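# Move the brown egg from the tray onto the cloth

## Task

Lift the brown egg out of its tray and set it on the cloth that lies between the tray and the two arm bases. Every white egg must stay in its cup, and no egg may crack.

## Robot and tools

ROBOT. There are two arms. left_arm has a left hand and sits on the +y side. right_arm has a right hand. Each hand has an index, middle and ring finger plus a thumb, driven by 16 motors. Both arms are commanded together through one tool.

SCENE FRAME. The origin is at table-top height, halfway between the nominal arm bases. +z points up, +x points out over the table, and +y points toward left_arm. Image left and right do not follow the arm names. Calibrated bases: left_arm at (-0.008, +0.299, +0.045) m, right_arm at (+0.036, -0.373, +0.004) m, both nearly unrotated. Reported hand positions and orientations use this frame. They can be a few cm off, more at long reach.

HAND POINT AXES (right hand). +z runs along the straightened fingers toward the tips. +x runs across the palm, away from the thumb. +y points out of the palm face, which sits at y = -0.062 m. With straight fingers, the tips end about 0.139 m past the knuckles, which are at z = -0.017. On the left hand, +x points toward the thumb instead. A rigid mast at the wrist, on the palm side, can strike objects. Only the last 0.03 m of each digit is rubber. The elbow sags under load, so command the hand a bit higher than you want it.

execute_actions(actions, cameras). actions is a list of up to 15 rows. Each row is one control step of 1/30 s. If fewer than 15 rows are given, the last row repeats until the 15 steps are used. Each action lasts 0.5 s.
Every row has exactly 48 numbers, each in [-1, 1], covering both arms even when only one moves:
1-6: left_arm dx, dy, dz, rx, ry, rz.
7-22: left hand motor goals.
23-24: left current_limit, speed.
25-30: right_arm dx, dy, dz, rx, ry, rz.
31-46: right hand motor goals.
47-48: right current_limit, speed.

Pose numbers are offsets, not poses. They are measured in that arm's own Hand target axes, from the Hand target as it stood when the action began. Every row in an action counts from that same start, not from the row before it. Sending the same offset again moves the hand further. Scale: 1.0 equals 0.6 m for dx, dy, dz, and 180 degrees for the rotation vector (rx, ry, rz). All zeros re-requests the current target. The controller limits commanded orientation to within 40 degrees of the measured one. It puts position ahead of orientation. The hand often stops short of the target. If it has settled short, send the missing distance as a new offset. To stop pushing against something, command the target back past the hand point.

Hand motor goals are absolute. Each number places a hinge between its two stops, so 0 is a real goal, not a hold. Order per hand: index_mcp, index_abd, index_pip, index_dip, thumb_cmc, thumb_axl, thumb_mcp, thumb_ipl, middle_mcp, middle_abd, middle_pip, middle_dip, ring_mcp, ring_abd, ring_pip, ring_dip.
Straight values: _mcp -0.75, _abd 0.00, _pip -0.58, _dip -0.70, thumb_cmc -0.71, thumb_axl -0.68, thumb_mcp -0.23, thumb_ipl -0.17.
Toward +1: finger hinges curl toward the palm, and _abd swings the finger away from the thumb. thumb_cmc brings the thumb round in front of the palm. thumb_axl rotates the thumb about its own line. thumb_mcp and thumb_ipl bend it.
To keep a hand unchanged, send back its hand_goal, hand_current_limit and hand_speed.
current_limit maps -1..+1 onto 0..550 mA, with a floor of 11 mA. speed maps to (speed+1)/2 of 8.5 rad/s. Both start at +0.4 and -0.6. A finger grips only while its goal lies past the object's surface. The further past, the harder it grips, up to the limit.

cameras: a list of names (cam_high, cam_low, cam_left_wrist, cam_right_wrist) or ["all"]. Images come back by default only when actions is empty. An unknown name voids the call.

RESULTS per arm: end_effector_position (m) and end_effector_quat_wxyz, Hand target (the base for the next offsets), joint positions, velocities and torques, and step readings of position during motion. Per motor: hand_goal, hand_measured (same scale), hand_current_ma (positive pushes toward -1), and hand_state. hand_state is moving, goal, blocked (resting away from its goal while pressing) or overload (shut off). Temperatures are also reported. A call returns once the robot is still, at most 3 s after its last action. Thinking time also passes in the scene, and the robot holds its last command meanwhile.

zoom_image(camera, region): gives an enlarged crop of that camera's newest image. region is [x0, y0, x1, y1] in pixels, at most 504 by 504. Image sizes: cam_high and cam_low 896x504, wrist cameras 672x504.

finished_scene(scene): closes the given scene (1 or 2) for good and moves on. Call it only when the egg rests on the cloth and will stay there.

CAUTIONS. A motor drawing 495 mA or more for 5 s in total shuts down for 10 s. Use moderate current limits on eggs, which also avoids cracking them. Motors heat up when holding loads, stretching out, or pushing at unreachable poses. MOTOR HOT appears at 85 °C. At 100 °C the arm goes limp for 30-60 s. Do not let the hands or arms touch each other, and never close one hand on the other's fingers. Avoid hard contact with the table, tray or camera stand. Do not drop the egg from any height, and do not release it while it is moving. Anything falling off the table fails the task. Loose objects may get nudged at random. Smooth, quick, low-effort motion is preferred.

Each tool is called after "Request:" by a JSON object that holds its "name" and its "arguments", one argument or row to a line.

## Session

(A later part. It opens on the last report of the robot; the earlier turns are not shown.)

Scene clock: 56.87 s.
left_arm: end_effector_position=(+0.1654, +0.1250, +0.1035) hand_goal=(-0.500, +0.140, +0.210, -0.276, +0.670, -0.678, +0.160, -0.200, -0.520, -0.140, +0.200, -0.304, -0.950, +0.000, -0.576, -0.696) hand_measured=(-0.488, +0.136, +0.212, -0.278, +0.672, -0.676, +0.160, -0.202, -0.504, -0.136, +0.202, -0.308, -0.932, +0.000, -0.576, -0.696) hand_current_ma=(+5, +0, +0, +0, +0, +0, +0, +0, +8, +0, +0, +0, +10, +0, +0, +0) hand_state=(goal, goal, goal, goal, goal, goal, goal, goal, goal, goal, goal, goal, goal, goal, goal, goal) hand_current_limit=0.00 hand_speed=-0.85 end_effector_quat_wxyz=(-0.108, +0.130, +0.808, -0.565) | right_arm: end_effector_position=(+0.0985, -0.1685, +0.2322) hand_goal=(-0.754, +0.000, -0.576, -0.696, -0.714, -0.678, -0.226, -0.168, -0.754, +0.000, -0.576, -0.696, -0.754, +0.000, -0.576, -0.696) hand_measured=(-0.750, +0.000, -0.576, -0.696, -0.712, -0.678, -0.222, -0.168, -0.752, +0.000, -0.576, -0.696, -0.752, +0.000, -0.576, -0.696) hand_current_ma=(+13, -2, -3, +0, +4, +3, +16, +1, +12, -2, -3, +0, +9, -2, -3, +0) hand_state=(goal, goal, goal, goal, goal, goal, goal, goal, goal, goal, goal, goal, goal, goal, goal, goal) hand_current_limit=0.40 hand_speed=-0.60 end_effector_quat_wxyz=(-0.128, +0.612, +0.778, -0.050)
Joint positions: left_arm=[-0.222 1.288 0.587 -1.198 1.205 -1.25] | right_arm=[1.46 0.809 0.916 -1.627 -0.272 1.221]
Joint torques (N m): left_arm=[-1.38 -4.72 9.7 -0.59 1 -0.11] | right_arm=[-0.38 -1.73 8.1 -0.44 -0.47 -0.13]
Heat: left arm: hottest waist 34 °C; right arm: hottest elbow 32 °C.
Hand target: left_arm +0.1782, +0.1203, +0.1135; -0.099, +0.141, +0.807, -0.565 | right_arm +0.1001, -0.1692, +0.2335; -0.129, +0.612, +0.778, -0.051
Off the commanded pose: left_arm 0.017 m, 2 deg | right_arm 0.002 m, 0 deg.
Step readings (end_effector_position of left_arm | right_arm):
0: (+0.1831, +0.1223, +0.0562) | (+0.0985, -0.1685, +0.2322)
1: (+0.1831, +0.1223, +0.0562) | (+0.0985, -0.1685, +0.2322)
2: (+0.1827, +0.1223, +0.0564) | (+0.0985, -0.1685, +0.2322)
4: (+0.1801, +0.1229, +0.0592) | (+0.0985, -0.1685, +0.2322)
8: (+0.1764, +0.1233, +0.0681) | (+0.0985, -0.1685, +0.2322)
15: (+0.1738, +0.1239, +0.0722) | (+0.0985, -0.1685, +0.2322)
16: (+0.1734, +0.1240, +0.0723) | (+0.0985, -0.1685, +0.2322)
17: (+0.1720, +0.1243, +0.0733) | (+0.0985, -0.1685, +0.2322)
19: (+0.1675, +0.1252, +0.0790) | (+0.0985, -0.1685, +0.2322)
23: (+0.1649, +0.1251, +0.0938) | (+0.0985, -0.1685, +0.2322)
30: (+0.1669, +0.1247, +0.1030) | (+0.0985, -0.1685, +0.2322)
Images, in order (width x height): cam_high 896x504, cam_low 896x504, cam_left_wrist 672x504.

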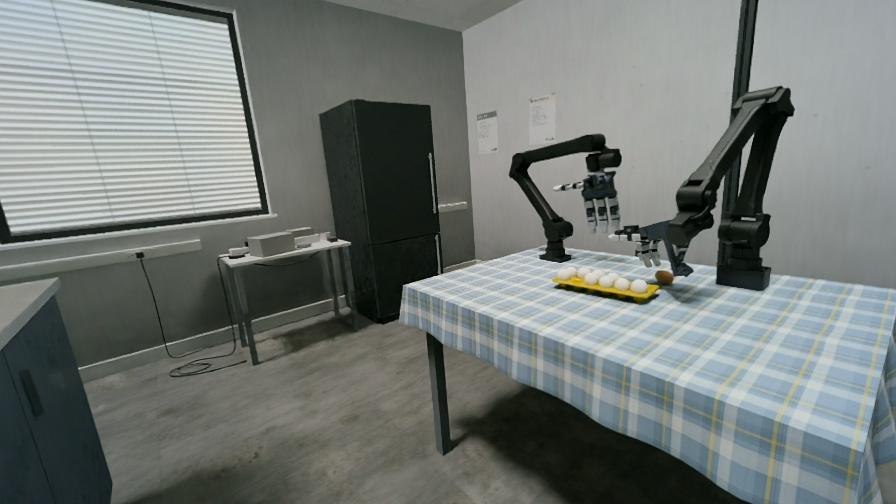

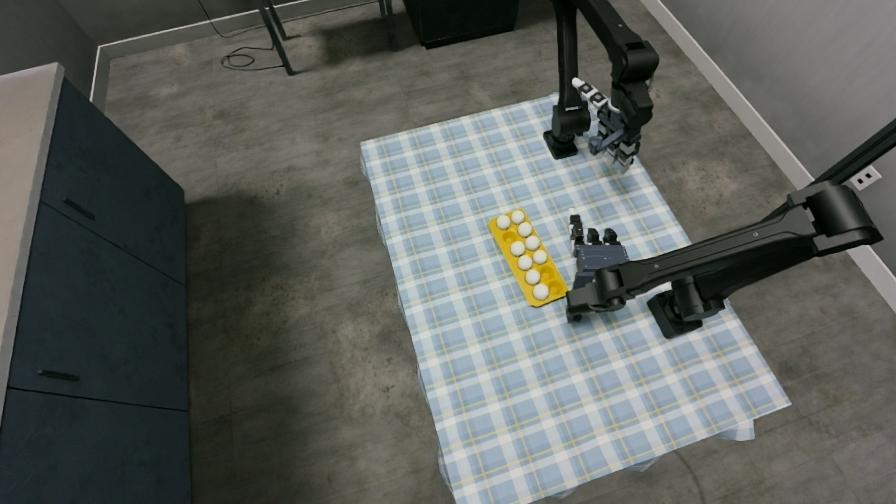

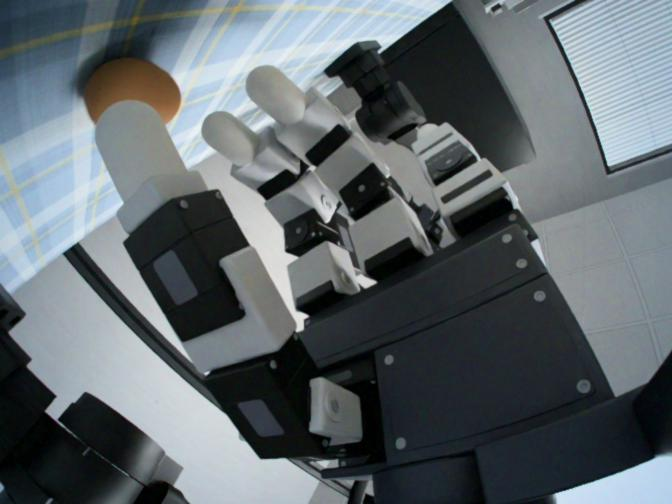

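Request:
{"name": "execute_actions", "arguments": {
  "actions": [
    [[0,-0.047,-0.0171,0,0,0,-0.5,0.14,0.21,-0.276,0.671,-0.678,0.16,-0.2,-0.52,-0.14,0.20,-0.304,-0.95,0,-0.576,-0.696,0,-0.85,0,0,0,0,0,0,-0.754,0,-0.576,-0.696,-0.714,-0.678,-0.226,-0.168,-0.754,0,-0.576,-0.696,-0.754,0,-0.576,-0.696,0.4,-0.6]]
  ],
  "cameras": ["cam_high","cam_left_wrist","cam_low"]
}}

Request:
{"name": "zoom_image", "arguments": {
  "camera": "cam_high",
  "region": [610, 200, 760, 320]
}}

Scene clock: 57.83 s.
left_arm: end_effector_position=(+0.1655, +0.1250, +0.1323) hand_goal=(-0.500, +0.140, +0.210, -0.276, +0.670, -0.678, +0.160, -0.200, -0.520, -0.140, +0.200, -0.304, -0.950, +0.000, -0.576, -0.696) hand_measured=(-0.488, +0.136, +0.212, -0.278, +0.672, -0.676, +0.160, -0.202, -0.504, -0.136, +0.202, -0.308, -0.932, +0.000, -0.576, -0.696) hand_current_ma=(+5, +0, +0, +0, +0, +0, +0, +0, +8, +0, +0, +0, +10, +0, +0, +0) hand_state=(goal, goal, goal, goal, goal, goal, goal, goal, goal, goal, goal, goal, goal, goal, goal, goal) hand_current_limit=0.00 hand_speed=-0.85 end_effector_quat_wxyz=(-0.109, +0.129, +0.808, -0.565) | right_arm: end_effector_position=(+0.0985, -0.1685, +0.2322) hand_goal=(-0.754, +0.000, -0.576, -0.696, -0.714, -0.678, -0.226, -0.168, -0.754, +0.000, -0.576, -0.696, -0.754, +0.000, -0.576, -0.696) hand_measured=(-0.750, +0.000, -0.576, -0.696, -0.712, -0.678, -0.222, -0.168, -0.752, +0.000, -0.576, -0.696, -0.752, +0.000, -0.576, -0.696) hand_current_ma=(+13, -2, -3, +0, +4, +3, +16, +1, +12, -2, -3, +0, +9, -2, -3, +0) hand_state=(goal, goal, goal, goal, goal, goal, goal, goal, goal, goal, goal, goal, goal, goal, goal, goal) hand_current_limit=0.40 hand_speed=-0.60 end_effector_quat_wxyz=(-0.128, +0.612, +0.778, -0.050)
Joint positions: left_arm=[-0.222 1.226 0.63 -1.304 1.205 -1.252] | right_arm=[1.46 0.809 0.916 -1.627 -0.272 1.221]
Joint torques (N m): left_arm=[-0.5 -3.14 10.77 -0.42 0.95 -0.01] | right_arm=[-0.5 -1.61 8.09 -0.43 -0.46 -0.13]
Heat: left arm: hottest waist 34 °C; right arm: hottest elbow 32 °C.
Hand target: left_arm +0.1782, +0.1203, +0.1435; -0.099, +0.141, +0.807, -0.565 | right_arm +0.1001, -0.1692, +0.2335; -0.129, +0.612, +0.778, -0.051
Off the commanded pose: left_arm 0.018 m, 2 deg | right_arm 0.002 m, 0 deg.
Step readings (end_effector_position of left_arm | right_arm):
0: (+0.1653, +0.1250, +0.1035) | (+0.0985, -0.1685, +0.2322)
1: (+0.1653, +0.1250, +0.1037) | (+0.0985, -0.1685, +0.2322)
2: (+0.1647, +0.1252, +0.1047) | (+0.0985, -0.1685, +0.2322)
4: (+0.1629, +0.1256, +0.1099) | (+0.0985, -0.1685, +0.2322)
8: (+0.1655, +0.1250, +0.1240) | (+0.0985, -0.1685, +0.2322)
15: (+0.1668, +0.1247, +0.1319) | (+0.0985, -0.1685, +0.2322)
Images, in order (width x height): cam_high 896x504, cam_low 896x504, cam_left_wrist 672x504.

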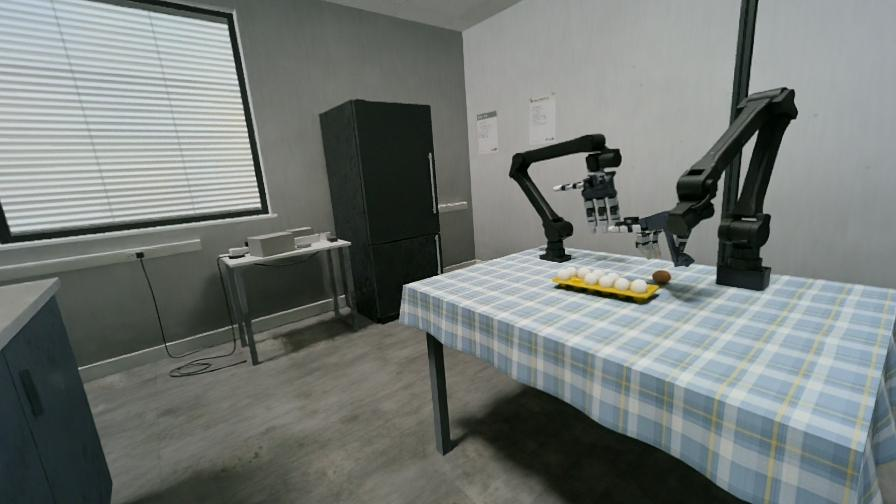

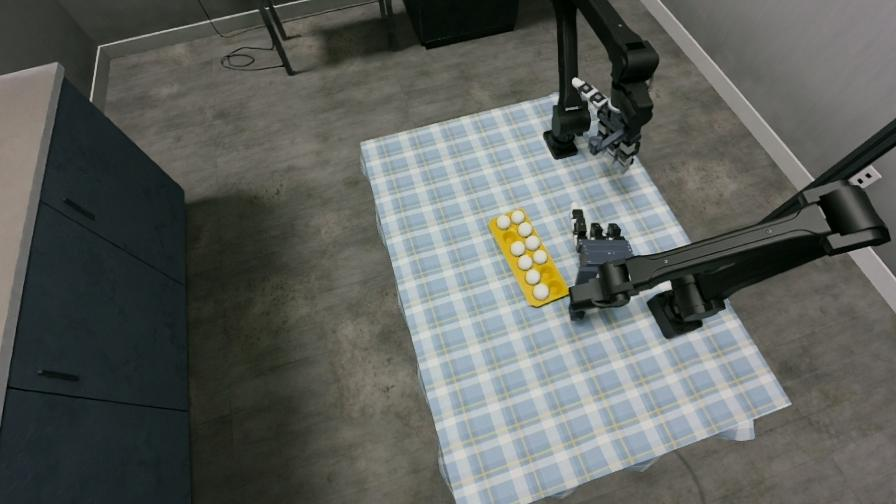

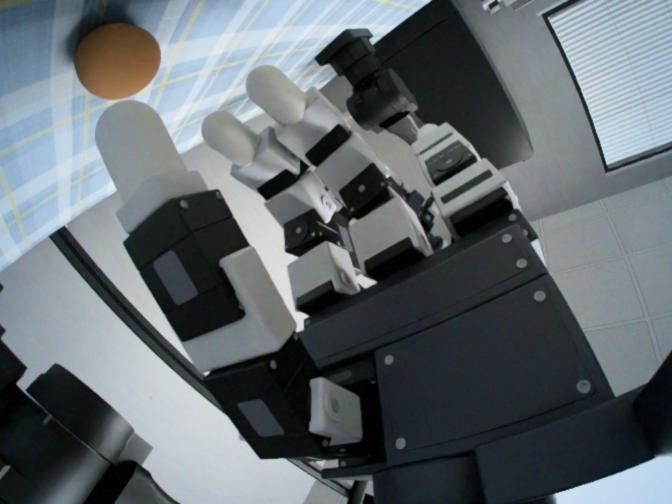

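Scaled by 3.360 from the camera's 896x504 image, which has a finer 1280x720 frame.

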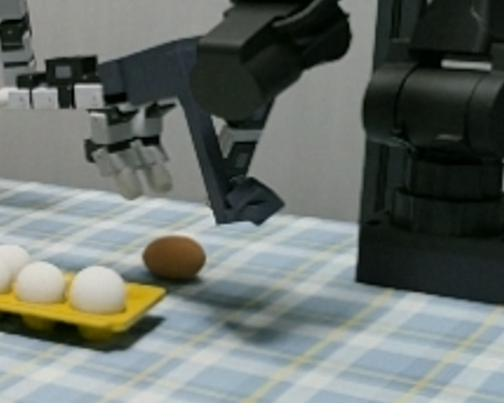

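Request:
{"name": "execute_actions", "arguments": {
  "actions": [
    [[0,0,0,0,0,0,-0.5,0.14,0.21,-0.276,0.671,-0.678,0.16,-0.2,-0.52,-0.14,0.20,-0.304,-0.95,0,-0.576,-0.696,0,-0.85,0,0,0,0,0,0,-0.754,0,-0.576,-0.696,-0.714,-0.678,-0.226,-0.168,-0.754,0,-0.576,-0.696,-0.754,0,-0.576,-0.696,0.4,-0.6]]
  ],
  "cameras": ["cam_high","cam_left_wrist"]
}}

Request:
{"name": "zoom_image", "arguments": {
  "camera": "cam_high",
  "region": [610, 200, 760, 320]
}}

Scene clock: 58.70 s.
left_arm: end_effector_position=(+0.1652, +0.1251, +0.1324) hand_goal=(-0.500, +0.140, +0.210, -0.276, +0.670, -0.678, +0.160, -0.200, -0.520, -0.140, +0.200, -0.304, -0.950, +0.000, -0.576, -0.696) hand_measured=(-0.488, +0.136, +0.212, -0.278, +0.672, -0.676, +0.160, -0.202, -0.504, -0.136, +0.202, -0.308, -0.932, +0.000, -0.576, -0.696) hand_current_ma=(+5, +0, +0, +0, +0, +0, +0, +0, +8, +0, +0, +0, +10, +0, +0, +0) hand_state=(goal, goal, goal, goal, goal, goal, goal, goal, goal, goal, goal, goal, goal, goal, goal, goal) hand_current_limit=0.00 hand_speed=-0.85 end_effector_quat_wxyz=(-0.110, +0.128, +0.808, -0.565) | right_arm: end_effector_position=(+0.0985, -0.1685, +0.2322) hand_goal=(-0.754, +0.000, -0.576, -0.696, -0.714, -0.678, -0.226, -0.168, -0.754, +0.000, -0.576, -0.696, -0.754, +0.000, -0.576, -0.696) hand_measured=(-0.750, +0.000, -0.576, -0.696, -0.712, -0.678, -0.222, -0.168, -0.752, +0.000, -0.576, -0.696, -0.752, +0.000, -0.576, -0.696) hand_current_ma=(+13, -2, -3, +0, +4, +3, +16, +1, +12, -2, -3, +0, +9, -2, -3, +0) hand_state=(goal, goal, goal, goal, goal, goal, goal, goal, goal, goal, goal, goal, goal, goal, goal, goal) hand_current_limit=0.40 hand_speed=-0.60 end_effector_quat_wxyz=(-0.128, +0.612, +0.778, -0.050)
Joint positions: left_arm=[-0.222 1.226 0.63 -1.306 1.205 -1.252] | right_arm=[1.46 0.809 0.916 -1.627 -0.272 1.221]
Joint torques (N m): left_arm=[-1.55 -3.66 10.96 -0.68 0.95 0.02] | right_arm=[-0.38 -1.67 8.08 -0.44 -0.47 -0.13]
Heat: left arm: hottest waist 34 °C; right arm: hottest elbow 32 °C.
Hand target: left_arm +0.1782, +0.1202, +0.1435; -0.099, +0.141, +0.807, -0.565 | right_arm +0.1001, -0.1692, +0.2335; -0.129, +0.612, +0.778, -0.051
Off the commanded pose: left_arm 0.018 m, 2 deg | right_arm 0.002 m, 0 deg.
Step readings (end_effector_position of left_arm | right_arm):
0: (+0.1655, +0.1250, +0.1323) | (+0.0985, -0.1685, +0.2322)
1: (+0.1655, +0.1250, +0.1323) | (+0.0985, -0.1685, +0.2322)
2: (+0.1654, +0.1250, +0.1323) | (+0.0985, -0.1685, +0.2322)
4: (+0.1654, +0.1250, +0.1324) | (+0.0985, -0.1685, +0.2322)
8: (+0.1653, +0.1250, +0.1324) | (+0.0985, -0.1685, +0.2322)
15: (+0.1652, +0.1251, +0.1324) | (+0.0985, -0.1685, +0.2322)
Images, in order (width x height): cam_high 896x504, cam_left_wrist 672x504.

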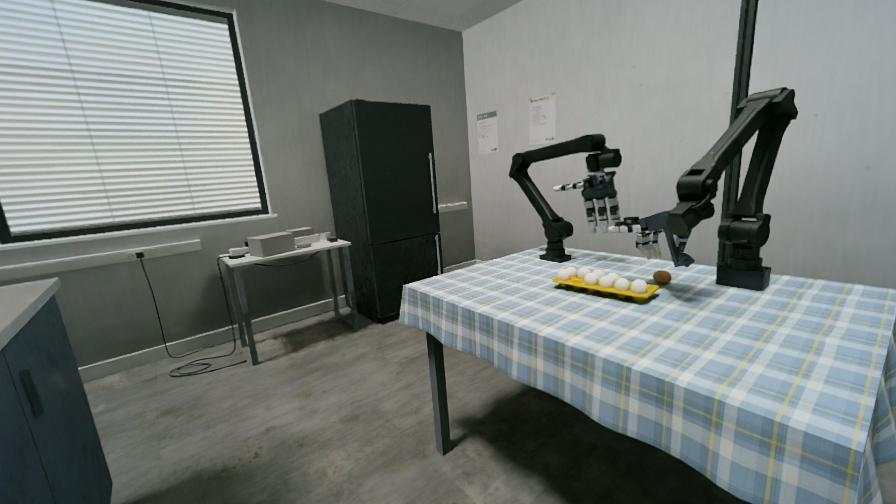

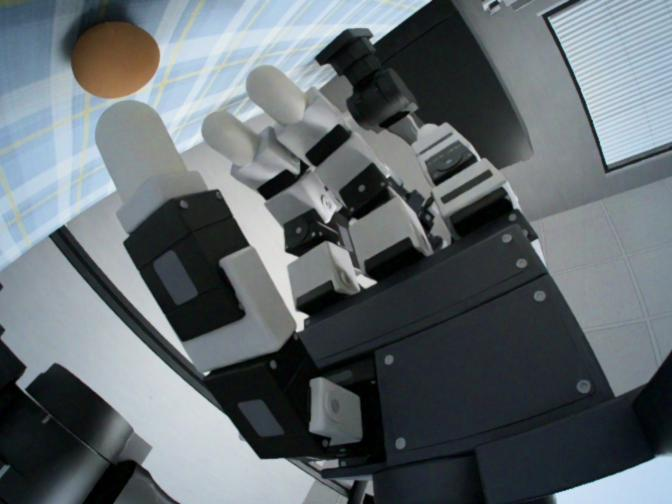

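Scaled by 3.360 from the camera's 896x504 image, which has a finer 1280x720 frame.

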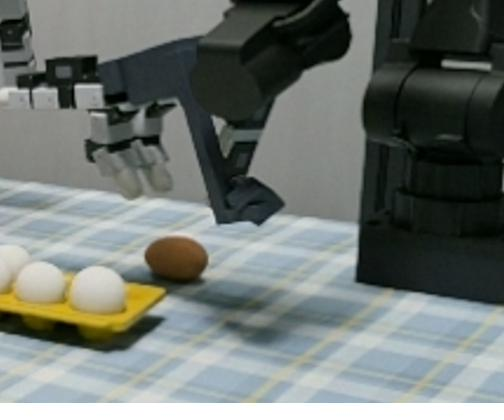

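Request:
{"name": "finished_scene", "arguments": {
  "scene": 1
}}

The scene is finished: the task was done.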